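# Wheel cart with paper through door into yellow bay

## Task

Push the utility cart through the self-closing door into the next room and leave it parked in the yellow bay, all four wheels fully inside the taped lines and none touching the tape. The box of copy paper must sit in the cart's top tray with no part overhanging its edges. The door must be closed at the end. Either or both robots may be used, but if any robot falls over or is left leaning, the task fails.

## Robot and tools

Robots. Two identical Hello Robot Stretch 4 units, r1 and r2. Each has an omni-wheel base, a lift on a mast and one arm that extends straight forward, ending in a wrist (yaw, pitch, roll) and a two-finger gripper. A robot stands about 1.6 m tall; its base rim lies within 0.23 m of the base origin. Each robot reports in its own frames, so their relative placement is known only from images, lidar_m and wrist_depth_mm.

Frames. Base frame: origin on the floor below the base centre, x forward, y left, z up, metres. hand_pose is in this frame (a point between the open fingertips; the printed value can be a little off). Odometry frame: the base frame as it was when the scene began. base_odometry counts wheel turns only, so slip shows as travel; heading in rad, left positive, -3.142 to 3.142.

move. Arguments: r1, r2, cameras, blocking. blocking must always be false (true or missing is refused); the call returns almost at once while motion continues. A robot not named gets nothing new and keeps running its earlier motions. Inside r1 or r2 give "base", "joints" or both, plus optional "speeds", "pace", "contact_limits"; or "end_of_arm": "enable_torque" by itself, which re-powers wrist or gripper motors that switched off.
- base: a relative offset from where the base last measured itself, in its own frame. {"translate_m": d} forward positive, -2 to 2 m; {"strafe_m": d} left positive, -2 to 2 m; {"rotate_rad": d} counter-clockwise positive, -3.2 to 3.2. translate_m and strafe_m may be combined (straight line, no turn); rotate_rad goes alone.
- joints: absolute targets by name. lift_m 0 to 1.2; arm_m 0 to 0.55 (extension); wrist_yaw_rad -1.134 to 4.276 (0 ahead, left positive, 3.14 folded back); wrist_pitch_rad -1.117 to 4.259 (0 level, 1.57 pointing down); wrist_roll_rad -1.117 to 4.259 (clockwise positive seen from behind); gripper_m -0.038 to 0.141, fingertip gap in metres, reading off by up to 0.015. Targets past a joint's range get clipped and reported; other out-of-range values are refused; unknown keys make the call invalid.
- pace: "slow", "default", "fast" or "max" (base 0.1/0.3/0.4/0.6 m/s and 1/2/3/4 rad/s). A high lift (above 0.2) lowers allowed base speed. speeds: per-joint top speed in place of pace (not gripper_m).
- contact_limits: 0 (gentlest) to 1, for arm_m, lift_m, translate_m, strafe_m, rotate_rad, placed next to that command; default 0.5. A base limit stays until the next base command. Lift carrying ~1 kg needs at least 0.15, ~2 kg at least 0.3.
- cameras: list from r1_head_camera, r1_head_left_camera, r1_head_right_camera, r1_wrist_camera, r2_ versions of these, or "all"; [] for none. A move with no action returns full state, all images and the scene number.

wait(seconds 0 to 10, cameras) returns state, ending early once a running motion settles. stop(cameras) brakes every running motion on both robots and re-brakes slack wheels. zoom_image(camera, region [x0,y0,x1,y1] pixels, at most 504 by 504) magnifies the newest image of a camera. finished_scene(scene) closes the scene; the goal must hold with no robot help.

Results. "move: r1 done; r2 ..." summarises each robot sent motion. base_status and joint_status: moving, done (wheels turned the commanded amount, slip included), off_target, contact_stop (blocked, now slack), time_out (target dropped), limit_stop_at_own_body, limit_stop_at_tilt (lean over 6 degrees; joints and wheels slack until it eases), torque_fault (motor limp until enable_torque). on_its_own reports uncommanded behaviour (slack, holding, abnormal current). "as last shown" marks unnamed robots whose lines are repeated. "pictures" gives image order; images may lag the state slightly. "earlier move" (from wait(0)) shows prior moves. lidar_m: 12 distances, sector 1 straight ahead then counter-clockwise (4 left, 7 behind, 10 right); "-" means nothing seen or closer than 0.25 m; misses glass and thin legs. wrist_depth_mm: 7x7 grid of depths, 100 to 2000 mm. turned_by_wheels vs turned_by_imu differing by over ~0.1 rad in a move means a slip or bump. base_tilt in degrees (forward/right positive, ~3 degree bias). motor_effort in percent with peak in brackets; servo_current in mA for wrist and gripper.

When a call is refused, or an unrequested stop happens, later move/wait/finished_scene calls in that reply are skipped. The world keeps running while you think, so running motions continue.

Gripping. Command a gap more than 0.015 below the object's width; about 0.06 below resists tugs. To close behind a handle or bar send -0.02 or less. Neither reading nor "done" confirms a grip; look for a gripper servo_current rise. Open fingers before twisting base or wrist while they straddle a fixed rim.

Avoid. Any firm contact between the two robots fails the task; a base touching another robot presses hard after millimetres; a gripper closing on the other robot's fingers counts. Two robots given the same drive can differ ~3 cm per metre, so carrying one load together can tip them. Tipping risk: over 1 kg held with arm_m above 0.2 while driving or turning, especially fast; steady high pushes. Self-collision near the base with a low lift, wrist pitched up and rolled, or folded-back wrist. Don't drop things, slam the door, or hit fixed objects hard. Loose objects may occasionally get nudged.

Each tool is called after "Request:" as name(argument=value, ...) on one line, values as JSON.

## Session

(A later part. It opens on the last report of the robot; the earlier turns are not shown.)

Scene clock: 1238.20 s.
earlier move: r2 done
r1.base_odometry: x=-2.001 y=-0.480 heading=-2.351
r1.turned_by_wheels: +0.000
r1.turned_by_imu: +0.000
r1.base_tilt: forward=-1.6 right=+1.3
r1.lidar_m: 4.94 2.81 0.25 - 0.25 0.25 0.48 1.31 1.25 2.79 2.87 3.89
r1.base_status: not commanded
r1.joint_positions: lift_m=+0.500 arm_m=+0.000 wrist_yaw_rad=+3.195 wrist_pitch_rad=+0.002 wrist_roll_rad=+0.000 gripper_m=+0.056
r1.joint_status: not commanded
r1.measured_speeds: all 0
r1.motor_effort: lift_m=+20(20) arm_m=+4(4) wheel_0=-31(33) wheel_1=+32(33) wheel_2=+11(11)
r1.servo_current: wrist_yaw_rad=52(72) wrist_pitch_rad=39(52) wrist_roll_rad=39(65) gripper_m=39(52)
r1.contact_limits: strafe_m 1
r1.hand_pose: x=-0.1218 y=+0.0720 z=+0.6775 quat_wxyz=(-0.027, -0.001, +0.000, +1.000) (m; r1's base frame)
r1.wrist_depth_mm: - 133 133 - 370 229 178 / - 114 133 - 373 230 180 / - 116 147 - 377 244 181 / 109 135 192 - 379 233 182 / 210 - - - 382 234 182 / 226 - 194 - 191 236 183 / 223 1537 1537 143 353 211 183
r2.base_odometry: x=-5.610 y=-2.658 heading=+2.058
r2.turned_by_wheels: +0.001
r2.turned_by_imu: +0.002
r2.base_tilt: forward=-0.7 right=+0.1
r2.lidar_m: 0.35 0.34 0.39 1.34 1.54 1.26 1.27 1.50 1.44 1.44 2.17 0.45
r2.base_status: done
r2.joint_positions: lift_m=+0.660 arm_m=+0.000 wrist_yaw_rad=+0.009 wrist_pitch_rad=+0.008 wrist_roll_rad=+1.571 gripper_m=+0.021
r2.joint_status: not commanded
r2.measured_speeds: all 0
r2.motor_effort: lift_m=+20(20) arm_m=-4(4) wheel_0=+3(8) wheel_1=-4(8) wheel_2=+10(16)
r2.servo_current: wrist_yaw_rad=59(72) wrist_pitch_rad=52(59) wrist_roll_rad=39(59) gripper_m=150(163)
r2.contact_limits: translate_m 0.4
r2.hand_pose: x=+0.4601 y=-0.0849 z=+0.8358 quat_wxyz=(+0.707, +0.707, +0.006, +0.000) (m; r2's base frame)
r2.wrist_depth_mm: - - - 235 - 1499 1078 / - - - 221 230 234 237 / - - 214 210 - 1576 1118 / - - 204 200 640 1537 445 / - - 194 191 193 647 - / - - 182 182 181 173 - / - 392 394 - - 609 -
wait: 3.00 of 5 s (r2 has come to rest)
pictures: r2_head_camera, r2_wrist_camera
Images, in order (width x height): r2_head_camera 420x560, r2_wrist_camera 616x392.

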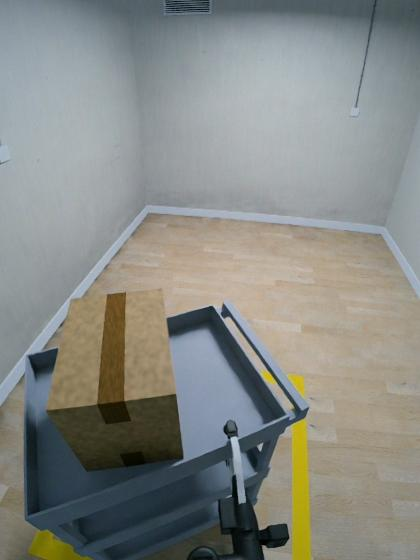

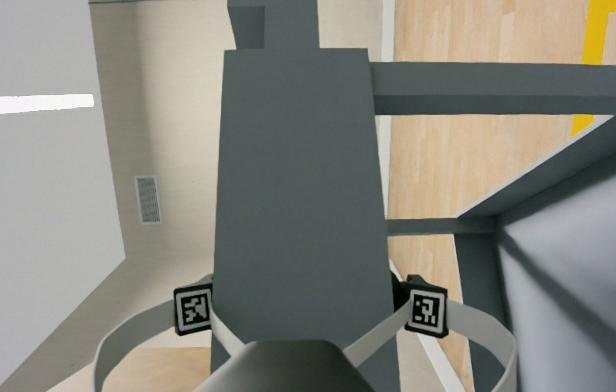

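Request:
move(r2={"joints":{"gripper_m":0.13}}, blocking=false)

Request:
wait(seconds=3)

Request:
move(r2={"base":{"translate_m":-0.4}}, blocking=false)

Request:
wait(seconds=4, cameras=["r2_head_camera"])

Request:
zoom_image(camera="r2_head_camera", region=[0, 250, 420, 560])

Scene clock: 1244.20 s.
move: r2 moving
r1: as last shown
r1.lidar_m: 4.93 2.81 0.25 - 0.25 0.25 0.47 1.32 1.25 2.80 2.87 3.89
r1.motor_effort: lift_m=+20(20) arm_m=+4(4) wheel_0=-31(32) wheel_1=+32(32) wheel_2=+11(11)
r1.servo_current: wrist_yaw_rad=59(59) wrist_pitch_rad=46(52) wrist_roll_rad=39(65) gripper_m=46(52)
r1.contact_limits: strafe_m 1
r1.wrist_depth_mm: - 134 133 - 368 229 178 / - 114 134 - 373 233 180 / - 116 147 - 375 245 181 / 109 135 191 - 379 235 182 / 209 - - - 384 235 182 / 226 - 193 - 191 235 182 / 222 1537 1537 143 351 211 182
r2.base_odometry: x=-5.610 y=-2.658 heading=+2.058
r2.turned_by_wheels: +0.000
r2.turned_by_imu: +0.000
r2.base_tilt: forward=-0.7 right=+0.1
r2.lidar_m: 0.36 0.35 0.39 1.35 1.55 1.27 1.29 1.49 1.46 1.45 2.16 0.44
r2.base_status: not commanded
r2.joint_positions: lift_m=+0.660 arm_m=+0.000 wrist_yaw_rad=+0.009 wrist_pitch_rad=+0.008 wrist_roll_rad=+1.571 gripper_m=+0.040
r2.joint_status: gripper_m moving
r2.measured_speeds: all 0
r2.motor_effort: lift_m=+20(20) arm_m=-4(4) wheel_0=+3(3) wheel_1=-5(5) wheel_2=+8(11)
r2.servo_current: wrist_yaw_rad=65(72) wrist_pitch_rad=52(59) wrist_roll_rad=46(59) gripper_m=91(143)
r2.contact_limits: translate_m 0.4
r2.hand_pose: x=+0.4601 y=-0.0849 z=+0.8358 quat_wxyz=(+0.707, +0.707, +0.006, +0.000) (m; r2's base frame)
r2.wrist_depth_mm: - - - 240 - 1537 1098 / - - - 227 236 240 242 / - - - 216 - 1576 1098 / - - - 204 - 1576 473 / - - 197 194 199 640 - / - - 186 186 182 173 - / - 394 397 - - 597 -
pictures: none

Scene clock: 1245.70 s.
earlier move: r2 done
r1.base_odometry: x=-2.001 y=-0.480 heading=-2.351
r1.turned_by_wheels: +0.000
r1.turned_by_imu: +0.000
r1.base_tilt: forward=-1.6 right=+1.3
r1.lidar_m: 4.93 2.82 0.25 - 0.25 0.25 0.49 1.29 1.25 2.79 2.90 3.88
r1.base_status: not commanded
r1.joint_positions: lift_m=+0.500 arm_m=+0.000 wrist_yaw_rad=+3.195 wrist_pitch_rad=+0.002 wrist_roll_rad=+0.000 gripper_m=+0.056
r1.joint_status: not commanded
r1.measured_speeds: all 0
r1.motor_effort: lift_m=+20(20) arm_m=+4(4) wheel_0=-31(32) wheel_1=+32(33) wheel_2=+11(11)
r1.servo_current: wrist_yaw_rad=33(72) wrist_pitch_rad=39(52) wrist_roll_rad=39(65) gripper_m=39(52)
r1.contact_limits: strafe_m 1
r1.hand_pose: x=-0.1218 y=+0.0720 z=+0.6775 quat_wxyz=(-0.027, -0.001, +0.000, +1.000) (m; r1's base frame)
r1.wrist_depth_mm: - 134 133 - 368 230 179 / - 114 134 - 373 232 180 / - 116 147 - 379 246 181 / 109 135 191 - 379 234 181 / 210 - - - 379 235 183 / 226 - 193 - 191 235 183 / 223 1499 1499 143 353 211 182
r2.base_odometry: x=-5.610 y=-2.658 heading=+2.058
r2.turned_by_wheels: +0.000
r2.turned_by_imu: +0.000
r2.base_tilt: forward=-0.7 right=+0.1
r2.lidar_m: 0.35 0.34 0.38 1.36 1.56 1.23 1.28 1.51 1.44 1.44 2.14 0.45
r2.base_status: not commanded
r2.joint_positions: lift_m=+0.660 arm_m=+0.000 wrist_yaw_rad=+0.003 wrist_pitch_rad=+0.008 wrist_roll_rad=+1.571 gripper_m=+0.130
r2.joint_status: all done
r2.measured_speeds: all 0
r2.motor_effort: lift_m=+20(20) arm_m=-4(4) wheel_0=+3(3) wheel_1=-5(5) wheel_2=+5(11)
r2.servo_current: wrist_yaw_rad=52(72) wrist_pitch_rad=59(59) wrist_roll_rad=39(59) gripper_m=52(143)
r2.contact_limits: translate_m 0.4
r2.hand_pose: x=+0.4596 y=-0.0865 z=+0.8358 quat_wxyz=(+0.707, +0.707, +0.004, -0.002) (m; r2's base frame)
r2.wrist_depth_mm: - - - 265 - 1576 1118 / - - - 244 248 251 1025 / - - - 229 250 1430 1098 / - - - 216 219 1661 477 / - - - 205 206 634 - / - - 196 195 190 597 - / - - 466 - - 1808 -
wait: 1.50 of 3 s (r2 has come to rest)
pictures: none

Scene clock: 1246.20 s.
move: r2 moving
r1: as last shown
r1.lidar_m: 4.92 2.77 0.25 - 0.25 0.25 0.46 1.30 1.24 2.78 2.87 3.89
r1.motor_effort: lift_m=+20(20) arm_m=+4(4) wheel_0=-32(32) wheel_1=+32(33) wheel_2=+11(11)
r1.servo_current: wrist_yaw_rad=33(65) wrist_pitch_rad=39(52) wrist_roll_rad=33(65) gripper_m=39(46)
r1.contact_limits: strafe_m 1
r1.wrist_depth_mm: - 134 133 - 368 229 178 / - 114 133 - 375 230 180 / - 116 147 - 379 245 181 / 109 135 192 - 379 235 182 / 209 - - - 379 234 183 / 227 - 194 - 191 235 182 / 224 1576 1499 143 353 210 183
r2.base_odometry: x=-5.595 y=-2.686 heading=+2.057
r2.turned_by_wheels: +0.000
r2.turned_by_imu: +0.000
r2.base_tilt: forward=-0.6 right=+0.1
r2.lidar_m: 0.37 0.36 0.41 1.34 1.51 1.23 1.24 1.48 1.43 1.42 2.15 0.51
r2.base_status: translate_m moving
r2.joint_positions: lift_m=+0.660 arm_m=+0.000 wrist_yaw_rad=+0.003 wrist_pitch_rad=+0.008 wrist_roll_rad=+1.571 gripper_m=+0.130
r2.joint_status: not commanded
r2.measured_speeds: translate_m=-0.122 strafe_m=+0.000 rotate_rad=+0.000 lift_m=+0.000 arm_m=+0.000 wrist_yaw_rad=+0.000 wrist_pitch_rad=+0.000 wrist_roll_rad=+0.000
r2.motor_effort: lift_m=+20(20) arm_m=-4(4) wheel_0=-6(8) wheel_1=-9(9) wheel_2=+12(12)
r2.servo_current: wrist_yaw_rad=52(59) wrist_pitch_rad=52(59) wrist_roll_rad=52(52) gripper_m=52(52)
r2.hand_pose: x=+0.4596 y=-0.0865 z=+0.8358 quat_wxyz=(+0.707, +0.707, +0.004, -0.002) (m; r2's base frame)
r2.wrist_depth_mm: - - - 293 - 1618 1118 / - - - 272 - 1430 1078 / - - - 257 270 1430 407 / - - - 243 - 1661 466 / - - - 230 230 668 - / - - 213 218 194 634 - / - - 455 - - 1808 -
pictures: none

Scene clock: 1248.53 s.
earlier move: r2 done
r1.base_odometry: x=-2.001 y=-0.480 heading=-2.351
r1.turned_by_wheels: +0.000
r1.turned_by_imu: +0.000
r1.base_tilt: forward=-1.6 right=+1.3
r1.lidar_m: 4.93 2.79 0.25 - 0.25 0.25 0.47 1.30 1.25 2.78 2.89 3.93
r1.base_status: not commanded
r1.joint_positions: lift_m=+0.500 arm_m=+0.000 wrist_yaw_rad=+3.195 wrist_pitch_rad=+0.002 wrist_roll_rad=+0.000 gripper_m=+0.056
r1.joint_status: not commanded
r1.measured_speeds: all 0
r1.motor_effort: lift_m=+20(20) arm_m=+4(4) wheel_0=-31(32) wheel_1=+32(33) wheel_2=+11(11)
r1.servo_current: wrist_yaw_rad=39(65) wrist_pitch_rad=52(52) wrist_roll_rad=59(65) gripper_m=39(46)
r1.contact_limits: strafe_m 1
r1.hand_pose: x=-0.1218 y=+0.0720 z=+0.6775 quat_wxyz=(-0.027, -0.001, +0.000, +1.000) (m; r1's base frame)
r1.wrist_depth_mm: - 133 134 - 368 229 178 / - 114 133 - 375 232 180 / - 116 148 - 379 244 182 / 109 135 192 - 382 234 182 / 209 - - - 382 236 182 / 225 - 195 - 191 235 182 / 224 1537 1537 143 353 210 182
r2.base_odometry: x=-5.423 y=-3.011 heading=+2.058
r2.turned_by_wheels: +0.000
r2.turned_by_imu: +0.000
r2.base_tilt: forward=-0.7 right=+0.1
r2.lidar_m: 0.70 0.70 1.42 1.45 1.10 0.87 0.91 0.98 1.36 1.37 1.55 0.92
r2.base_status: done
r2.joint_positions: lift_m=+0.660 arm_m=+0.000 wrist_yaw_rad=+0.003 wrist_pitch_rad=+0.008 wrist_roll_rad=+1.571 gripper_m=+0.130
r2.joint_status: not commanded
r2.measured_speeds: all 0
r2.motor_effort: lift_m=+20(20) arm_m=-4(4) wheel_0=-3(10) wheel_1=-2(9) wheel_2=+3(14)
r2.servo_current: wrist_yaw_rad=33(65) wrist_pitch_rad=46(59) wrist_roll_rad=39(65) gripper_m=52(59)
r2.hand_pose: x=+0.4596 y=-0.0866 z=+0.8358 quat_wxyz=(+0.707, +0.707, +0.004, -0.002) (m; r2's base frame)
r2.wrist_depth_mm: - - - - - 1661 1138 / - - - - - 1661 1118 / - - - - - 1661 1118 / - - - 627 - - 1205 / - - - 580 - - - / - - 217 549 219 549 - / - - 574 - - - 525
wait: 2.33 of 4 s (r2 has come to rest)
pictures: r2_head_camera
Images, in order (width x height): r2_head_camera 420x560.

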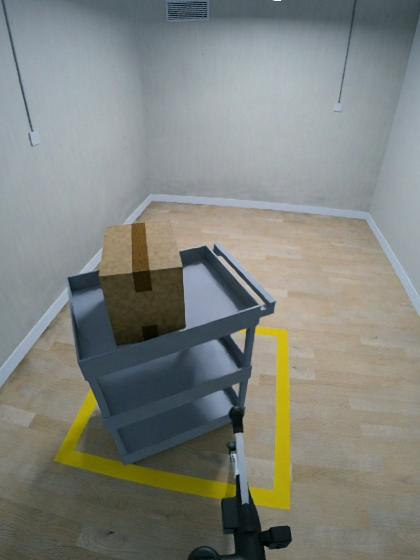

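Scaled by 1.200 from the camera's 420x560 image, which has a finer 1200x1600 frame.

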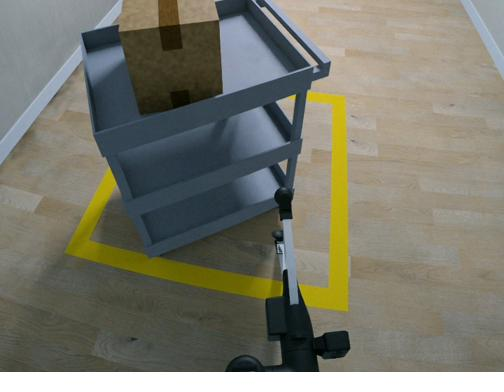

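Request:
move(r2={"base":{"strafe_m":0.4}}, blocking=false)

Request:
wait(seconds=3, cameras=["r2_head_camera","r2_wrist_camera"])

Scene clock: 1255.67 s.
move: r2 moving
r1: as last shown
r1.base_tilt: forward=-1.6 right=+1.2
r1.lidar_m: 4.93 2.80 0.25 - 0.25 0.25 0.46 1.29 1.27 2.79 2.89 3.89
r1.motor_effort: lift_m=+20(20) arm_m=+4(4) wheel_0=-32(32) wheel_1=+32(32) wheel_2=+11(11)
r1.servo_current: wrist_yaw_rad=46(65) wrist_pitch_rad=46(46) wrist_roll_rad=20(59) gripper_m=46(46)
r1.contact_limits: strafe_m 1
r1.wrist_depth_mm: - 134 133 - 368 229 179 / - 114 133 - 373 230 180 / - 116 147 - 377 245 181 / 109 135 191 - 379 235 182 / 210 - - - 382 235 182 / 226 - 194 - 190 236 183 / 224 1537 1537 143 353 211 182
r2.base_odometry: x=-5.455 y=-3.028 heading=+2.058
r2.turned_by_wheels: +0.000
r2.turned_by_imu: +0.001
r2.base_tilt: forward=-0.7 right=+0.1
r2.lidar_m: 0.72 0.69 1.39 1.40 1.10 0.83 0.88 1.03 1.36 1.39 1.58 0.91
r2.base_status: strafe_m moving
r2.joint_positions: lift_m=+0.660 arm_m=+0.000 wrist_yaw_rad=+0.003 wrist_pitch_rad=+0.008 wrist_roll_rad=+1.571 gripper_m=+0.130
r2.joint_status: not commanded
r2.measured_speeds: translate_m=-0.001 strafe_m=+0.140 rotate_rad=+0.005 lift_m=+0.000 arm_m=+0.000 wrist_yaw_rad=+0.000 wrist_pitch_rad=+0.000 wrist_roll_rad=+0.000
r2.motor_effort: lift_m=+20(20) arm_m=-4(4) wheel_0=-11(12) wheel_1=+10(12) wheel_2=-1(2)
r2.servo_current: wrist_yaw_rad=52(59) wrist_pitch_rad=52(52) wrist_roll_rad=46(52) gripper_m=52(59)
r2.hand_pose: x=+0.4595 y=-0.0866 z=+0.8358 quat_wxyz=(+0.707, +0.707, +0.004, -0.002) (m; r2's base frame)
r2.wrist_depth_mm: - - - - - 1618 1182 / - - - - - 1618 1138 / - - - - - 1499 1138 / - - - 597 - - - / - - - 569 - 559 - / - - 574 535 220 535 - / - - 564 - - - -
pictures: none

Scene clock: 1257.83 s.
earlier move: r2 done
r1.base_odometry: x=-2.001 y=-0.480 heading=-2.351
r1.turned_by_wheels: +0.000
r1.turned_by_imu: +0.000
r1.base_tilt: forward=-1.6 right=+1.3
r1.lidar_m: 4.92 2.78 0.25 - 0.25 0.25 0.47 1.30 1.24 2.80 2.89 3.89
r1.base_status: not commanded
r1.joint_positions: lift_m=+0.500 arm_m=+0.000 wrist_yaw_rad=+3.195 wrist_pitch_rad=+0.002 wrist_roll_rad=+0.000 gripper_m=+0.056
r1.joint_status: not commanded
r1.measured_speeds: all 0
r1.motor_effort: lift_m=+20(20) arm_m=+4(4) wheel_0=-32(32) wheel_1=+32(33) wheel_2=+11(11)
r1.servo_current: wrist_yaw_rad=33(65) wrist_pitch_rad=33(52) wrist_roll_rad=52(65) gripper_m=46(52)
r1.contact_limits: strafe_m 1
r1.hand_pose: x=-0.1218 y=+0.0720 z=+0.6775 quat_wxyz=(-0.027, -0.001, +0.000, +1.000) (m; r1's base frame)
r1.wrist_depth_mm: - 134 133 - 368 230 178 / - 114 134 - 373 231 179 / - 116 147 - 377 245 181 / 109 135 192 - 382 233 182 / 209 - - - 382 235 182 / 227 - 193 - 191 235 182 / 223 1499 1537 143 351 211 183
r2.base_odometry: x=-5.777 y=-3.199 heading=+2.058
r2.turned_by_wheels: +0.000
r2.turned_by_imu: +0.000
r2.base_tilt: forward=-0.6 right=+0.1
r2.lidar_m: 0.65 1.28 1.05 1.04 0.96 0.83 0.76 0.91 1.56 1.76 1.99 0.75
r2.base_status: done
r2.joint_positions: lift_m=+0.660 arm_m=+0.000 wrist_yaw_rad=+0.003 wrist_pitch_rad=+0.008 wrist_roll_rad=+1.571 gripper_m=+0.130
r2.joint_status: not commanded
r2.measured_speeds: all 0
r2.motor_effort: lift_m=+20(20) arm_m=-4(4) wheel_0=-1(13) wheel_1=+3(13) wheel_2=+0(2)
r2.servo_current: wrist_yaw_rad=46(65) wrist_pitch_rad=46(59) wrist_roll_rad=39(59) gripper_m=46(59)
r2.hand_pose: x=+0.4595 y=-0.0866 z=+0.8358 quat_wxyz=(+0.707, +0.707, +0.004, -0.002) (m; r2's base frame)
r2.wrist_depth_mm: - - - 554 - 549 - / - - 569 512 - 517 - / - - 554 480 - - 477 / - - 554 455 - - 449 / - - - 430 - - 436 / - - 200 - 193 1397 1160 / - - - - - 1576 1160
wait: 2.17 of 3 s (r2 has come to rest)
pictures: r2_head_camera, r2_wrist_camera
Images, in order (width x height): r2_head_camera 420x560, r2_wrist_camera 616x392.

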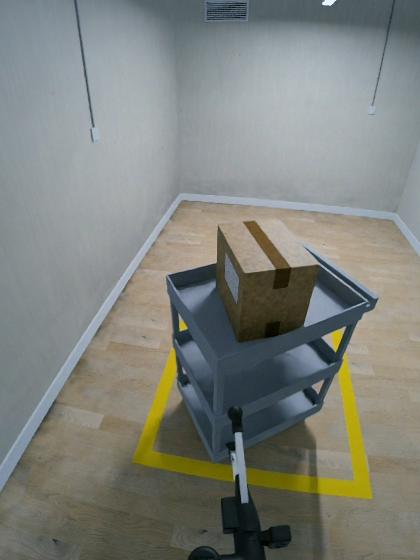

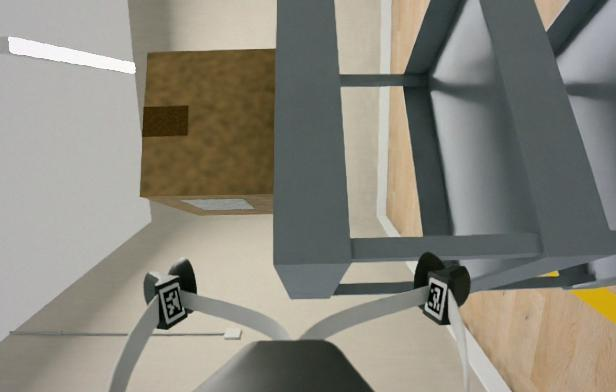

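Request:
move(r2={"base":{"strafe_m":-0.07},"joints":{"gripper_m":-0.01},"pace":"slow"}, blocking=false)

Request:
wait(seconds=2)

Request:
wait(seconds=2)

Request:
move(r2={"base":{"translate_m":0.33},"contact_limits":{"translate_m":0.3},"pace":"slow"}, blocking=false)

Request:
wait(seconds=6, cameras=["r2_head_camera","r2_wrist_camera"])

Scene clock: 1266.93 s.
move: r2 moving
r1: as last shown
r1.lidar_m: 4.92 2.80 0.25 - 0.25 0.25 0.48 1.31 1.25 2.79 2.86 3.92
r1.servo_current: wrist_yaw_rad=52(65) wrist_pitch_rad=46(46) wrist_roll_rad=39(59) gripper_m=39(46)
r1.contact_limits: strafe_m 1
r1.wrist_depth_mm: - 133 134 - 370 229 179 / - 114 133 - 373 232 180 / - 116 147 - 379 246 180 / 109 134 193 - 379 234 183 / 210 - - - 379 235 182 / 225 - 193 - 191 234 182 / 223 1499 1499 143 351 211 182
r2.base_odometry: x=-5.764 y=-3.192 heading=+2.058
r2.turned_by_wheels: +0.000
r2.turned_by_imu: +0.000
r2.base_tilt: forward=-0.7 right=+0.0
r2.lidar_m: 0.66 1.28 1.08 1.06 0.99 0.80 0.79 0.92 1.59 1.72 1.96 0.74
r2.base_status: strafe_m moving
r2.joint_positions: lift_m=+0.660 arm_m=+0.000 wrist_yaw_rad=+0.003 wrist_pitch_rad=+0.008 wrist_roll_rad=+1.571 gripper_m=+0.123
r2.joint_status: gripper_m moving
r2.measured_speeds: translate_m=+0.000 strafe_m=-0.055 rotate_rad=+0.000 lift_m=+0.000 arm_m=+0.000 wrist_yaw_rad=+0.000 wrist_pitch_rad=+0.000 wrist_roll_rad=+0.000
r2.motor_effort: lift_m=+20(20) arm_m=-4(4) wheel_0=+7(9) wheel_1=-7(9) wheel_2=+0(2)
r2.servo_current: wrist_yaw_rad=52(59) wrist_pitch_rad=52(52) wrist_roll_rad=52(52) gripper_m=85(85)
r2.hand_pose: x=+0.4595 y=-0.0866 z=+0.8358 quat_wxyz=(+0.707, +0.707, +0.004, -0.002) (m; r2's base frame)
r2.wrist_depth_mm: - - - 554 - 549 - / - - 574 512 - 517 - / - - 559 480 - - 480 / - - 544 452 - - 452 / - - - 433 - - 433 / - - 196 - 198 1366 1160 / - - - - - 1576 1160
pictures: none

Scene clock: 1268.93 s.
earlier move: r2 moving
r1.base_odometry: x=-2.001 y=-0.480 heading=-2.351
r1.turned_by_wheels: +0.000
r1.turned_by_imu: +0.000
r1.base_tilt: forward=-1.6 right=+1.3
r1.lidar_m: 4.94 2.79 0.25 - 0.25 0.25 0.45 1.31 1.25 2.79 2.90 3.88
r1.base_status: not commanded
r1.joint_positions: lift_m=+0.500 arm_m=+0.000 wrist_yaw_rad=+3.195 wrist_pitch_rad=+0.002 wrist_roll_rad=+0.000 gripper_m=+0.056
r1.joint_status: not commanded
r1.measured_speeds: all 0
r1.motor_effort: lift_m=+20(20) arm_m=+4(4) wheel_0=-32(32) wheel_1=+32(33) wheel_2=+11(11)
r1.servo_current: wrist_yaw_rad=39(65) wrist_pitch_rad=46(52) wrist_roll_rad=33(65) gripper_m=39(52)
r1.contact_limits: strafe_m 1
r1.hand_pose: x=-0.1218 y=+0.0720 z=+0.6775 quat_wxyz=(-0.027, -0.001, +0.000, +1.000) (m; r1's base frame)
r1.wrist_depth_mm: - 133 133 - 370 229 179 / - 114 133 - 373 232 180 / - 116 147 - 375 244 181 / 109 135 193 - 382 235 182 / 209 - - - 384 235 182 / 225 - 195 - 191 235 183 / 223 1537 1499 143 355 211 182
r2.base_odometry: x=-5.715 y=-3.166 heading=+2.058
r2.turned_by_wheels: +0.000
r2.turned_by_imu: +0.000
r2.base_tilt: forward=-0.7 right=+0.1
r2.lidar_m: 0.64 1.38 1.12 1.11 1.04 0.81 0.78 0.94 1.56 1.66 1.91 0.76
r2.base_status: done
r2.joint_positions: lift_m=+0.660 arm_m=+0.000 wrist_yaw_rad=+0.003 wrist_pitch_rad=+0.008 wrist_roll_rad=+1.571 gripper_m=+0.072
r2.joint_status: gripper_m moving
r2.measured_speeds: all 0
r2.motor_effort: lift_m=+20(20) arm_m=-4(4) wheel_0=+3(11) wheel_1=-4(9) wheel_2=+0(2)
r2.servo_current: wrist_yaw_rad=46(65) wrist_pitch_rad=52(59) wrist_roll_rad=46(59) gripper_m=65(111)
r2.hand_pose: x=+0.4595 y=-0.0866 z=+0.8358 quat_wxyz=(+0.707, +0.707, +0.004, -0.002) (m; r2's base frame)
r2.wrist_depth_mm: - - - 580 - 759 1138 / - - - 544 - 554 - / - - 564 512 - 512 508 / - - 554 477 - 917 473 / - - 549 452 - - 449 / - - 190 436 187 - 433 / - - - - - 1537 1160
wait: 2.00 s; no rest
pictures: none

Scene clock: 1270.93 s.
earlier move: r2 moving
r1.base_odometry: x=-2.001 y=-0.480 heading=-2.351
r1.turned_by_wheels: +0.000
r1.turned_by_imu: +0.000
r1.base_tilt: forward=-1.5 right=+1.3
r1.lidar_m: 4.94 2.79 0.25 - 0.25 0.25 0.46 1.32 1.26 2.79 2.89 3.87
r1.base_status: not commanded
r1.joint_positions: lift_m=+0.500 arm_m=+0.000 wrist_yaw_rad=+3.195 wrist_pitch_rad=+0.002 wrist_roll_rad=+0.000 gripper_m=+0.056
r1.joint_status: not commanded
r1.measured_speeds: all 0
r1.motor_effort: lift_m=+20(20) arm_m=+4(4) wheel_0=-32(32) wheel_1=+32(33) wheel_2=+11(11)
r1.servo_current: wrist_yaw_rad=33(72) wrist_pitch_rad=46(52) wrist_roll_rad=46(65) gripper_m=39(52)
r1.contact_limits: strafe_m 1
r1.hand_pose: x=-0.1218 y=+0.0720 z=+0.6775 quat_wxyz=(-0.027, -0.001, +0.000, +1.000) (m; r1's base frame)
r1.wrist_depth_mm: - 134 133 - 366 229 179 / - 114 133 - 373 232 180 / - 116 147 - 377 246 181 / 109 135 192 - 379 234 181 / 211 - - - 382 235 183 / 225 - 194 - 191 235 182 / 223 1537 1537 143 351 211 182
r2.base_odometry: x=-5.715 y=-3.166 heading=+2.058
r2.turned_by_wheels: +0.000
r2.turned_by_imu: +0.000
r2.base_tilt: forward=-0.7 right=+0.1
r2.lidar_m: 0.66 1.35 1.13 1.12 0.99 0.81 0.79 0.93 1.62 1.66 1.90 0.78
r2.base_status: done
r2.joint_positions: lift_m=+0.660 arm_m=+0.000 wrist_yaw_rad=+0.003 wrist_pitch_rad=+0.008 wrist_roll_rad=+1.571 gripper_m=+0.009
r2.joint_status: gripper_m moving
r2.measured_speeds: all 0
r2.motor_effort: lift_m=+20(20) arm_m=-4(4) wheel_0=+2(11) wheel_1=-4(9) wheel_2=+0(2)
r2.servo_current: wrist_yaw_rad=39(65) wrist_pitch_rad=46(59) wrist_roll_rad=39(65) gripper_m=98(111)
r2.hand_pose: x=+0.4595 y=-0.0866 z=+0.8358 quat_wxyz=(+0.707, +0.707, +0.004, -0.002) (m; r2's base frame)
r2.wrist_depth_mm: - - - 585 - 759 1118 / - - - 539 - 549 - / - - 564 512 - 508 508 / - - 559 477 - 904 477 / - - - 449 - - 449 / - - 189 196 177 - 439 / - - - - - 1576 1160
wait: 2.00 s; no rest
pictures: none

Scene clock: 1271.43 s.
earlier move: r2 moving
move: r2 moving
r1: as last shown
r1.base_tilt: forward=-1.6 right=+1.3
r1.lidar_m: 4.93 2.81 0.25 - 0.25 0.25 0.48 1.32 1.26 2.79 2.88 3.89
r1.motor_effort: lift_m=+20(20) arm_m=+4(4) wheel_0=-31(32) wheel_1=+32(32) wheel_2=+11(11)
r1.servo_current: wrist_yaw_rad=46(59) wrist_pitch_rad=46(46) wrist_roll_rad=52(59) gripper_m=39(46)
r1.contact_limits: strafe_m 1
r1.wrist_depth_mm: - 133 133 - 366 229 179 / - 114 134 - 373 232 180 / - 116 147 - 377 245 181 / 110 135 192 - 377 234 182 / 211 - - - 384 235 183 / 226 - 193 - 190 236 183 / 223 1537 1576 143 353 211 182
r2.base_odometry: x=-5.721 y=-3.155 heading=+2.058
r2.turned_by_wheels: +0.000
r2.turned_by_imu: +0.000
r2.base_tilt: forward=-0.6 right=+0.1
r2.lidar_m: 0.65 1.32 1.13 1.12 1.03 0.83 0.80 0.96 1.60 1.68 1.89 0.73
r2.base_status: translate_m moving
r2.joint_positions: lift_m=+0.660 arm_m=+0.000 wrist_yaw_rad=+0.003 wrist_pitch_rad=+0.008 wrist_roll_rad=+1.571 gripper_m=-0.008
r2.joint_status: gripper_m moving
r2.measured_speeds: translate_m=+0.049 strafe_m=+0.000 rotate_rad=+0.002 lift_m=+0.000 arm_m=+0.000 wrist_yaw_rad=+0.000 wrist_pitch_rad=+0.000 wrist_roll_rad=+0.000
r2.motor_effort: lift_m=+20(20) arm_m=-4(4) wheel_0=+7(7) wheel_1=+7(7) wheel_2=-11(11)
r2.servo_current: wrist_yaw_rad=52(65) wrist_pitch_rad=52(52) wrist_roll_rad=33(52) gripper_m=104(143)
r2.contact_limits: translate_m 0.3
r2.hand_pose: x=+0.4595 y=-0.0866 z=+0.8358 quat_wxyz=(+0.707, +0.707, +0.004, -0.002) (m; r2's base frame)
r2.wrist_depth_mm: - - - 574 - 750 1118 / - - - 525 - 539 - / - - 554 500 - 500 492 / - - 544 462 - - 466 / - - - 439 - - 442 / - - 186 193 181 - 424 / - - - - - 1464 1138
pictures: none

Scene clock: 1275.53 s.
earlier move: r2 done
r1.base_odometry: x=-2.001 y=-0.480 heading=-2.351
r1.turned_by_wheels: +0.000
r1.turned_by_imu: +0.000
r1.base_tilt: forward=-1.6 right=+1.3
r1.lidar_m: 4.94 2.82 0.25 - 0.25 0.25 0.50 1.31 1.22 2.78 2.87 3.91
r1.base_status: not commanded
r1.joint_positions: lift_m=+0.500 arm_m=+0.000 wrist_yaw_rad=+3.195 wrist_pitch_rad=+0.002 wrist_roll_rad=+0.000 gripper_m=+0.056
r1.joint_status: not commanded
r1.measured_speeds: all 0
r1.motor_effort: lift_m=+20(20) arm_m=+4(4) wheel_0=-32(32) wheel_1=+32(33) wheel_2=+11(11)
r1.servo_current: wrist_yaw_rad=46(78) wrist_pitch_rad=46(52) wrist_roll_rad=33(65) gripper_m=46(52)
r1.contact_limits: strafe_m 1
r1.hand_pose: x=-0.1218 y=+0.0720 z=+0.6775 quat_wxyz=(-0.027, -0.001, +0.000, +1.000) (m; r1's base frame)
r1.wrist_depth_mm: - 133 134 - 370 229 179 / - 114 134 - 375 232 181 / - 116 147 - 375 245 181 / 109 135 192 - 377 235 182 / 209 - - - 382 235 182 / 226 - 193 - 191 235 182 / 223 1537 1537 143 353 211 182
r2.base_odometry: x=-5.869 y=-2.875 heading=+2.058
r2.turned_by_wheels: +0.000
r2.turned_by_imu: +0.001
r2.base_tilt: forward=-0.7 right=+0.1
r2.lidar_m: 0.43 1.26 1.05 1.04 1.21 1.17 1.12 1.29 1.74 1.76 2.45 0.49
r2.base_status: done
r2.joint_positions: lift_m=+0.660 arm_m=+0.000 wrist_yaw_rad=-0.003 wrist_pitch_rad=+0.008 wrist_roll_rad=+1.571 gripper_m=-0.009
r2.joint_status: all done
r2.measured_speeds: all 0
r2.motor_effort: lift_m=+20(20) arm_m=+4(4) wheel_0=+5(9) wheel_1=+3(8) wheel_2=-6(16)
r2.servo_current: wrist_yaw_rad=39(65) wrist_pitch_rad=46(59) wrist_roll_rad=52(65) gripper_m=65(143)
r2.contact_limits: translate_m 0.3
r2.hand_pose: x=+0.4590 y=-0.0882 z=+0.8358 quat_wxyz=(+0.707, +0.707, +0.002, -0.004) (m; r2's base frame)
r2.wrist_depth_mm: - - - 290 - 699 - / 330 332 330 278 - 768 - / 327 329 329 265 - 741 - / 325 327 324 253 - 715 - / 320 320 322 243 - 699 - / - 320 185 202 180 661 - / - 120 - - - - -
wait: 4.10 of 6 s (r2 has come to rest)
pictures: r2_head_camera, r2_wrist_camera
Images, in order (width x height): r2_head_camera 420x560, r2_wrist_camera 616x392.

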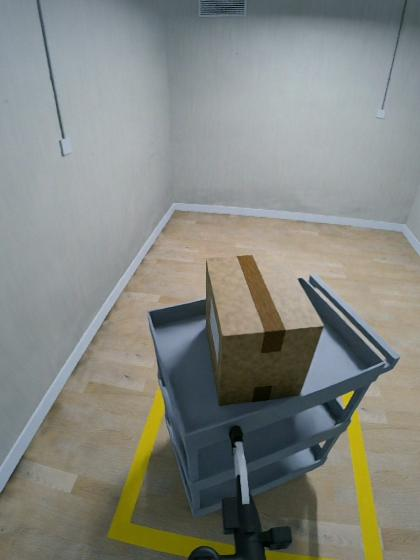

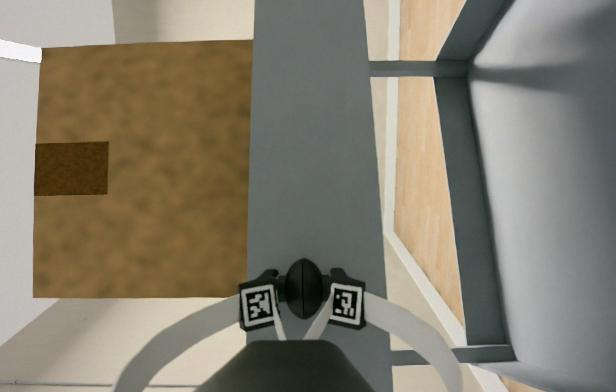

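Request:
move(r2={"base":{"translate_m":-0.4}}, blocking=false)

Request:
wait(seconds=4, cameras=["r2_head_camera"])

Request:
zoom_image(camera="r2_head_camera", region=[0, 200, 420, 560])

Scene clock: 1294.93 s.
move: r2 moving
r1: as last shown
r1.lidar_m: 4.94 2.80 0.25 - 0.25 0.25 0.46 1.33 1.26 2.79 2.86 3.91
r1.motor_effort: lift_m=+20(20) arm_m=+4(4) wheel_0=-32(32) wheel_1=+32(32) wheel_2=+11(11)
r1.servo_current: wrist_yaw_rad=52(65) wrist_pitch_rad=39(46) wrist_roll_rad=52(65) gripper_m=39(46)
r1.contact_limits: strafe_m 1
r1.wrist_depth_mm: - 134 133 - 368 230 178 / - 114 133 - 375 233 180 / - 116 147 - 377 247 181 / 110 135 191 - 384 234 182 / 209 - - - 379 236 182 / 226 - 193 - 191 235 182 / 224 1499 1537 143 353 211 182
r2.base_odometry: x=-5.855 y=-2.902 heading=+2.058
r2.turned_by_wheels: +0.000
r2.turned_by_imu: +0.000
r2.base_tilt: forward=-0.7 right=+0.0
r2.lidar_m: 0.46 1.27 1.06 1.04 1.23 1.13 1.09 1.29 1.73 1.75 2.49 0.53
r2.base_status: translate_m moving
r2.joint_positions: lift_m=+0.660 arm_m=+0.000 wrist_yaw_rad=-0.003 wrist_pitch_rad=+0.008 wrist_roll_rad=+1.571 gripper_m=-0.009
r2.joint_status: not commanded
r2.measured_speeds: translate_m=-0.121 strafe_m=+0.002 rotate_rad=+0.001 lift_m=+0.000 arm_m=+0.000 wrist_yaw_rad=+0.000 wrist_pitch_rad=+0.000 wrist_roll_rad=+0.000
r2.motor_effort: lift_m=+20(20) arm_m=+4(4) wheel_0=-4(9) wheel_1=-8(8) wheel_2=+11(12)
r2.servo_current: wrist_yaw_rad=52(59) wrist_pitch_rad=52(59) wrist_roll_rad=39(59) gripper_m=72(78)
r2.hand_pose: x=+0.4590 y=-0.0882 z=+0.8358 quat_wxyz=(+0.707, +0.707, +0.002, -0.004) (m; r2's base frame)
r2.wrist_depth_mm: - - - 315 - 732 - / 355 355 355 301 - - - / - 351 353 289 - 759 - / 349 347 349 277 - 732 - / 345 347 345 265 - 723 - / - - 187 202 179 683 - / - 120 - - - - -
pictures: none

Scene clock: 1297.27 s.
earlier move: r2 done
r1.base_odometry: x=-2.001 y=-0.480 heading=-2.351
r1.turned_by_wheels: +0.000
r1.turned_by_imu: +0.000
r1.base_tilt: forward=-1.6 right=+1.3
r1.lidar_m: 4.93 2.80 0.25 - 0.25 0.25 0.47 1.32 1.25 2.79 2.88 3.91
r1.base_status: not commanded
r1.joint_positions: lift_m=+0.500 arm_m=+0.000 wrist_yaw_rad=+3.195 wrist_pitch_rad=+0.002 wrist_roll_rad=+0.000 gripper_m=+0.056
r1.joint_status: not commanded
r1.measured_speeds: all 0
r1.motor_effort: lift_m=+20(20) arm_m=+4(4) wheel_0=-31(32) wheel_1=+32(32) wheel_2=+11(11)
r1.servo_current: wrist_yaw_rad=39(72) wrist_pitch_rad=39(52) wrist_roll_rad=39(65) gripper_m=46(46)
r1.contact_limits: strafe_m 1
r1.hand_pose: x=-0.1218 y=+0.0720 z=+0.6775 quat_wxyz=(-0.027, -0.001, +0.000, +1.000) (m; r1's base frame)
r1.wrist_depth_mm: - 134 134 - 368 229 178 / - 114 134 - 375 231 180 / - 116 147 - 377 246 181 / 109 135 191 - 382 235 182 / 209 - - - 382 235 182 / 225 - 193 - 190 236 183 / 223 1576 1537 143 353 211 182
r2.base_odometry: x=-5.682 y=-3.228 heading=+2.057
r2.turned_by_wheels: +0.000
r2.turned_by_imu: +0.000
r2.base_tilt: forward=-0.7 right=+0.1
r2.lidar_m: 0.80 1.35 1.11 1.12 0.95 0.74 0.71 0.87 1.48 1.65 1.88 0.92
r2.base_status: done
r2.joint_positions: lift_m=+0.660 arm_m=+0.000 wrist_yaw_rad=-0.003 wrist_pitch_rad=+0.008 wrist_roll_rad=+1.571 gripper_m=-0.009
r2.joint_status: not commanded
r2.measured_speeds: all 0
r2.motor_effort: lift_m=+20(20) arm_m=+4(4) wheel_0=-3(13) wheel_1=-4(9) wheel_2=+1(15)
r2.servo_current: wrist_yaw_rad=26(59) wrist_pitch_rad=46(59) wrist_roll_rad=46(59) gripper_m=72(78)
r2.hand_pose: x=+0.4590 y=-0.0882 z=+0.8358 quat_wxyz=(+0.707, +0.707, +0.002, -0.004) (m; r2's base frame)
r2.wrist_depth_mm: - - - - - 1430 917 / - - - - - 1366 - / - - 732 732 - 1118 - / - - 723 723 - - - / - - - 634 - - - / - - 187 202 177 1464 1229 / - 138 - - - - 1160
wait: 2.33 of 4 s (r2 has come to rest)
pictures: r2_head_camera
Images, in order (width x height): r2_head_camera 420x560.

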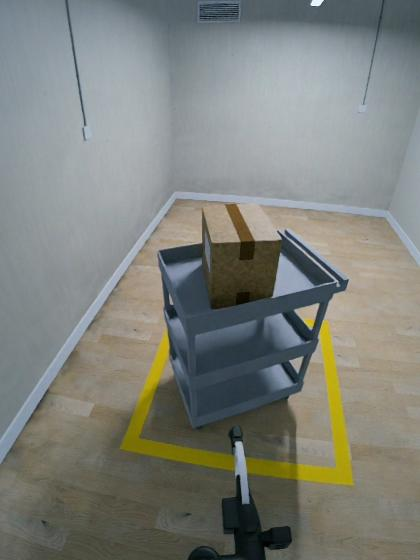

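Scaled by 1.200 from the camera's 420x560 image, which has a finer 1200x1600 frame.

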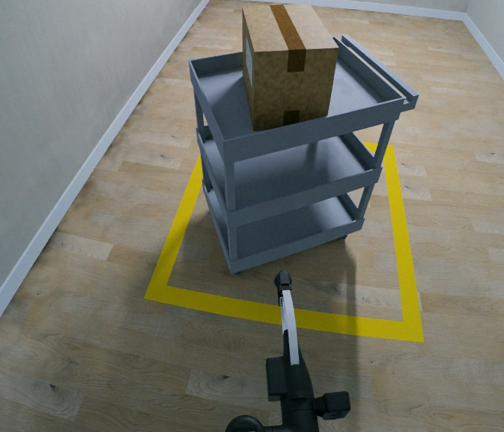

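Request:
move(r2={"base":{"strafe_m":-0.3},"joints":{"gripper_m":0.13}}, blocking=false)

Request:
wait(seconds=4)

Request:
wait(seconds=2, cameras=["r2_head_camera","r2_wrist_camera"])

Request:
zoom_image(camera="r2_head_camera", region=[0, 200, 420, 560])

Scene clock: 1312.03 s.
move: r2 moving
r1: as last shown
r1.lidar_m: 4.92 2.77 0.25 - 0.25 0.25 0.47 1.32 1.27 2.78 2.88 3.88
r1.servo_current: wrist_yaw_rad=39(59) wrist_pitch_rad=46(46) wrist_roll_rad=59(65) gripper_m=39(46)
r1.contact_limits: strafe_m 1
r1.wrist_depth_mm: - 134 133 - 368 229 179 / - 114 134 - 373 232 180 / - 116 147 - 375 245 181 / 109 135 191 - 379 235 182 / 209 - - - 382 234 182 / 224 - 194 - 191 235 183 / 223 1576 1499 143 353 211 182
r2.base_odometry: x=-5.650 y=-3.211 heading=+2.057
r2.turned_by_wheels: +0.000
r2.turned_by_imu: +0.000
r2.base_tilt: forward=-0.6 right=+0.1
r2.lidar_m: 0.83 1.38 1.17 1.17 0.97 0.73 0.71 0.89 1.49 1.61 1.87 0.95
r2.base_status: strafe_m moving
r2.joint_positions: lift_m=+0.660 arm_m=+0.000 wrist_yaw_rad=-0.003 wrist_pitch_rad=+0.008 wrist_roll_rad=+1.571 gripper_m=+0.012
r2.joint_status: gripper_m moving
r2.measured_speeds: translate_m=+0.000 strafe_m=-0.139 rotate_rad=+0.003 lift_m=+0.000 arm_m=+0.000 wrist_yaw_rad=+0.000 wrist_pitch_rad=+0.000 wrist_roll_rad=+0.000
r2.motor_effort: lift_m=+20(20) arm_m=+4(4) wheel_0=+7(14) wheel_1=-11(11) wheel_2=+0(2)
r2.servo_current: wrist_yaw_rad=59(65) wrist_pitch_rad=52(52) wrist_roll_rad=39(59) gripper_m=91(91)
r2.hand_pose: x=+0.4590 y=-0.0882 z=+0.8358 quat_wxyz=(+0.707, +0.707, +0.002, -0.004) (m; r2's base frame)
r2.wrist_depth_mm: - - - - - - 866 / - - - - - 1336 - / - - 723 - - 1098 - / - - 715 715 - - - / - - 707 634 - - - / - - 189 195 182 1430 - / - 124 - - - 1576 1160
pictures: none

Scene clock: 1313.87 s.
earlier move: r2 done
r1.base_odometry: x=-2.001 y=-0.480 heading=-2.351
r1.turned_by_wheels: +0.000
r1.turned_by_imu: +0.000
r1.base_tilt: forward=-1.6 right=+1.3
r1.lidar_m: 4.92 2.78 0.25 - 0.25 0.25 0.50 1.30 1.25 2.78 2.89 3.88
r1.base_status: not commanded
r1.joint_positions: lift_m=+0.500 arm_m=+0.000 wrist_yaw_rad=+3.195 wrist_pitch_rad=+0.002 wrist_roll_rad=+0.000 gripper_m=+0.056
r1.joint_status: not commanded
r1.measured_speeds: all 0
r1.motor_effort: lift_m=+20(20) arm_m=+4(4) wheel_0=-31(32) wheel_1=+32(33) wheel_2=+11(11)
r1.servo_current: wrist_yaw_rad=65(72) wrist_pitch_rad=46(46) wrist_roll_rad=65(72) gripper_m=46(46)
r1.contact_limits: strafe_m 1
r1.hand_pose: x=-0.1218 y=+0.0720 z=+0.6775 quat_wxyz=(-0.027, -0.001, +0.000, +1.000) (m; r1's base frame)
r1.wrist_depth_mm: - 134 134 - 368 229 179 / - 114 133 - 373 231 180 / - 116 147 - 377 245 181 / 109 135 191 - 379 235 182 / 210 - - - 382 235 182 / 226 - 194 - 191 235 182 / 223 1537 1576 143 351 210 182
r2.base_odometry: x=-5.417 y=-3.088 heading=+2.057
r2.turned_by_wheels: +0.000
r2.turned_by_imu: +0.001
r2.base_tilt: forward=-0.6 right=+0.1
r2.lidar_m: 0.87 0.88 1.44 1.39 1.03 0.80 0.82 0.91 1.36 1.38 1.57 1.05
r2.base_status: done
r2.joint_positions: lift_m=+0.660 arm_m=+0.000 wrist_yaw_rad=-0.003 wrist_pitch_rad=+0.008 wrist_roll_rad=+1.571 gripper_m=+0.130
r2.joint_status: all done
r2.measured_speeds: all 0
r2.motor_effort: lift_m=+20(20) arm_m=+4(4) wheel_0=+2(14) wheel_1=-2(13) wheel_2=+0(2)
r2.servo_current: wrist_yaw_rad=46(65) wrist_pitch_rad=52(59) wrist_roll_rad=52(59) gripper_m=52(137)
r2.hand_pose: x=+0.4590 y=-0.0882 z=+0.8358 quat_wxyz=(+0.707, +0.707, +0.002, -0.004) (m; r2's base frame)
r2.wrist_depth_mm: - - - - - 1618 1138 / - - - - - 1618 1138 / - - - - - 1576 1160 / - - - - - 1118 - / - - - - - 1160 - / - - 217 676 213 683 - / - - 723 - 1060 - -
wait: 1.83 of 4 s (r2 has come to rest)
pictures: none

Scene clock: 1315.87 s.
r1.base_odometry: x=-2.001 y=-0.480 heading=-2.351
r1.turned_by_wheels: +0.000
r1.turned_by_imu: +0.000
r1.base_tilt: forward=-1.6 right=+1.3
r1.lidar_m: 4.94 2.78 0.25 - 0.25 0.25 0.50 1.32 1.26 2.79 2.91 3.90
r1.base_status: not commanded
r1.joint_positions: lift_m=+0.500 arm_m=+0.000 wrist_yaw_rad=+3.195 wrist_pitch_rad=+0.002 wrist_roll_rad=+0.000 gripper_m=+0.056
r1.joint_status: not commanded
r1.measured_speeds: all 0
r1.motor_effort: lift_m=+20(20) arm_m=+4(4) wheel_0=-31(32) wheel_1=+32(33) wheel_2=+11(11)
r1.servo_current: wrist_yaw_rad=46(72) wrist_pitch_rad=46(46) wrist_roll_rad=46(72) gripper_m=46(46)
r1.contact_limits: strafe_m 1
r1.hand_pose: x=-0.1218 y=+0.0720 z=+0.6775 quat_wxyz=(-0.027, -0.001, +0.000, +1.000) (m; r1's base frame)
r1.wrist_depth_mm: - 133 134 - 370 229 178 / - 114 134 - 373 232 180 / - 116 147 - 379 246 181 / 109 135 191 - 382 235 182 / 210 - - - 382 235 183 / 225 - 194 - 191 236 182 / 223 1537 1499 143 355 211 182
r2.base_odometry: x=-5.417 y=-3.088 heading=+2.057
r2.turned_by_wheels: +0.000
r2.turned_by_imu: +0.000
r2.base_tilt: forward=-0.7 right=+0.0
r2.lidar_m: 0.88 0.86 1.43 1.43 0.99 0.81 0.81 0.94 1.36 1.38 1.55 1.03
r2.base_status: done
r2.joint_positions: lift_m=+0.660 arm_m=+0.000 wrist_yaw_rad=-0.003 wrist_pitch_rad=+0.008 wrist_roll_rad=+1.571 gripper_m=+0.130
r2.joint_status: all done
r2.measured_speeds: all 0
r2.motor_effort: lift_m=+20(20) arm_m=+4(4) wheel_0=+2(14) wheel_1=-2(13) wheel_2=+0(2)
r2.servo_current: wrist_yaw_rad=46(65) wrist_pitch_rad=46(59) wrist_roll_rad=39(59) gripper_m=52(137)
r2.hand_pose: x=+0.4590 y=-0.0882 z=+0.8358 quat_wxyz=(+0.707, +0.707, +0.002, -0.004) (m; r2's base frame)
r2.wrist_depth_mm: - - - - - 1618 1118 / - - - - - 1618 1138 / - - - - - 1537 1138 / - - - - - 1138 - / - - - - - 1118 - / - - 217 683 213 683 - / - - 715 - 1060 - -
wait: 2.00 s; at rest by 0.27 s
pictures: r2_head_camera, r2_wrist_camera
Images, in order (width x height): r2_head_camera 420x560, r2_wrist_camera 616x392.

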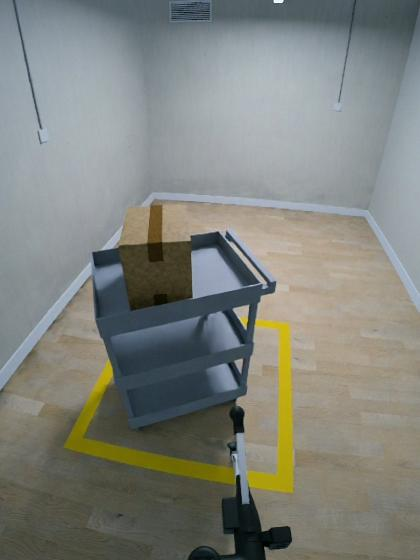

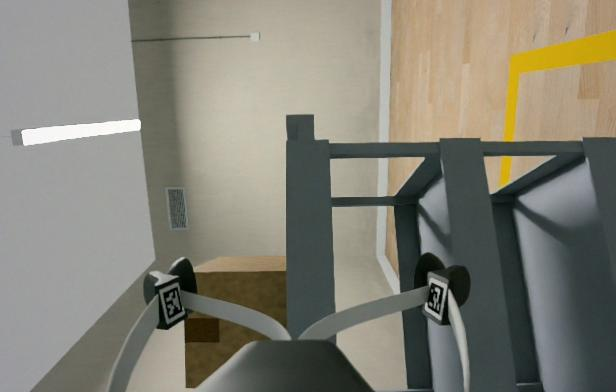

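Scaled by 1.200 from the camera's 420x560 image, which has a finer 1200x1600 frame.

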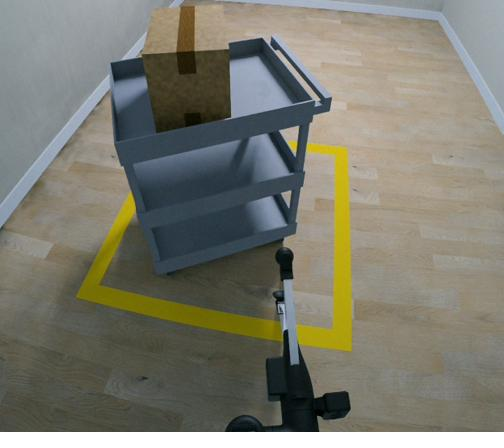

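Request:
move(r2={"base":{"translate_m":0.49}}, blocking=false)

Request:
wait(seconds=5, cameras=["r2_wrist_camera"])

Scene clock: 1320.57 s.
move: r2 moving
r1: as last shown
r1.lidar_m: 4.92 2.80 0.25 - 0.25 0.25 0.51 1.32 1.25 2.78 2.91 3.92
r1.servo_current: wrist_yaw_rad=59(65) wrist_pitch_rad=39(59) wrist_roll_rad=39(65) gripper_m=39(39)
r1.contact_limits: strafe_m 1
r1.wrist_depth_mm: - 133 134 - 370 229 179 / - 114 133 - 375 231 180 / - 116 147 - 375 246 181 / 109 134 192 - 379 234 182 / 209 - - - 379 234 183 / 225 - 195 - 191 236 182 / 223 1464 1576 143 353 211 182
r2.base_odometry: x=-5.432 y=-3.060 heading=+2.058
r2.turned_by_wheels: +0.000
r2.turned_by_imu: +0.001
r2.base_tilt: forward=-0.7 right=+0.0
r2.lidar_m: 0.83 0.84 1.43 1.41 1.07 0.82 0.85 0.95 1.40 1.39 1.57 1.03
r2.base_status: translate_m moving
r2.joint_positions: lift_m=+0.660 arm_m=+0.000 wrist_yaw_rad=-0.003 wrist_pitch_rad=+0.008 wrist_roll_rad=+1.571 gripper_m=+0.130
r2.joint_status: not commanded
r2.measured_speeds: translate_m=+0.122 strafe_m=+0.001 rotate_rad=+0.003 lift_m=+0.000 arm_m=+0.000 wrist_yaw_rad=+0.000 wrist_pitch_rad=+0.000 wrist_roll_rad=+0.000
r2.motor_effort: lift_m=+20(20) arm_m=+4(4) wheel_0=+7(8) wheel_1=+6(7) wheel_2=-12(13)
r2.servo_current: wrist_yaw_rad=39(52) wrist_pitch_rad=46(52) wrist_roll_rad=46(59) gripper_m=46(59)
r2.hand_pose: x=+0.4590 y=-0.0882 z=+0.8358 quat_wxyz=(+0.707, +0.707, +0.002, -0.004) (m; r2's base frame)
r2.wrist_depth_mm: - - - - - 1618 1118 / - - - - - 1661 1160 / - - - - - 1537 1138 / - - - - - 1118 - / - - - 878 - 1098 - / - - 217 647 213 647 - / - - 691 - 1042 - -
pictures: none

Scene clock: 1323.20 s.
earlier move: r2 done
r1.base_odometry: x=-2.001 y=-0.480 heading=-2.351
r1.turned_by_wheels: +0.000
r1.turned_by_imu: +0.000
r1.base_tilt: forward=-1.6 right=+1.3
r1.lidar_m: 4.92 2.81 0.25 - 0.25 0.25 0.49 1.29 1.26 2.79 2.88 3.90
r1.base_status: not commanded
r1.joint_positions: lift_m=+0.500 arm_m=+0.000 wrist_yaw_rad=+3.195 wrist_pitch_rad=+0.002 wrist_roll_rad=+0.000 gripper_m=+0.056
r1.joint_status: not commanded
r1.measured_speeds: all 0
r1.motor_effort: lift_m=+20(20) arm_m=+4(4) wheel_0=-31(32) wheel_1=+32(33) wheel_2=+11(11)
r1.servo_current: wrist_yaw_rad=46(65) wrist_pitch_rad=33(59) wrist_roll_rad=52(72) gripper_m=39(46)
r1.contact_limits: strafe_m 1
r1.hand_pose: x=-0.1218 y=+0.0720 z=+0.6775 quat_wxyz=(-0.027, -0.001, +0.000, +1.000) (m; r1's base frame)
r1.wrist_depth_mm: - 133 133 - 366 229 178 / - 114 133 - 373 232 180 / - 116 147 - 373 245 181 / 109 135 192 - 375 235 182 / 210 - - - 382 235 183 / 226 - 193 - 191 234 183 / 222 1537 1537 143 351 211 182
r2.base_odometry: x=-5.646 y=-2.655 heading=+2.058
r2.turned_by_wheels: +0.000
r2.turned_by_imu: +0.001
r2.base_tilt: forward=-0.7 right=+0.1
r2.lidar_m: 0.39 0.41 1.34 1.31 1.50 1.26 1.28 1.49 1.48 1.47 2.16 0.49
r2.base_status: done
r2.joint_positions: lift_m=+0.660 arm_m=+0.000 wrist_yaw_rad=-0.003 wrist_pitch_rad=+0.008 wrist_roll_rad=+1.571 gripper_m=+0.130
r2.joint_status: not commanded
r2.measured_speeds: all 0
r2.motor_effort: lift_m=+20(20) arm_m=+4(4) wheel_0=+2(10) wheel_1=+3(9) wheel_2=-1(14)
r2.servo_current: wrist_yaw_rad=39(65) wrist_pitch_rad=52(59) wrist_roll_rad=46(59) gripper_m=52(59)
r2.hand_pose: x=+0.4590 y=-0.0882 z=+0.8358 quat_wxyz=(+0.707, +0.707, +0.002, -0.004) (m; r2's base frame)
r2.wrist_depth_mm: - - - 290 - 1618 1118 / - - - 273 283 286 287 / - - - 262 - 1618 473 / - - - 251 - 691 - / - - - 241 243 691 - / - - 233 231 194 627 - / - 342 370 - - 647 -
wait: 2.63 of 5 s (r2 has come to rest)
pictures: r2_wrist_camera
Images, in order (width x height): r2_wrist_camera 616x392.

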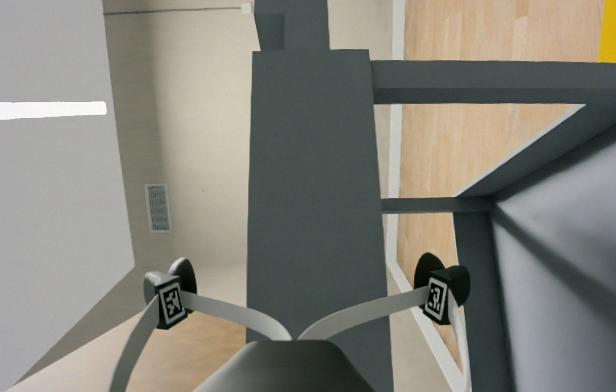

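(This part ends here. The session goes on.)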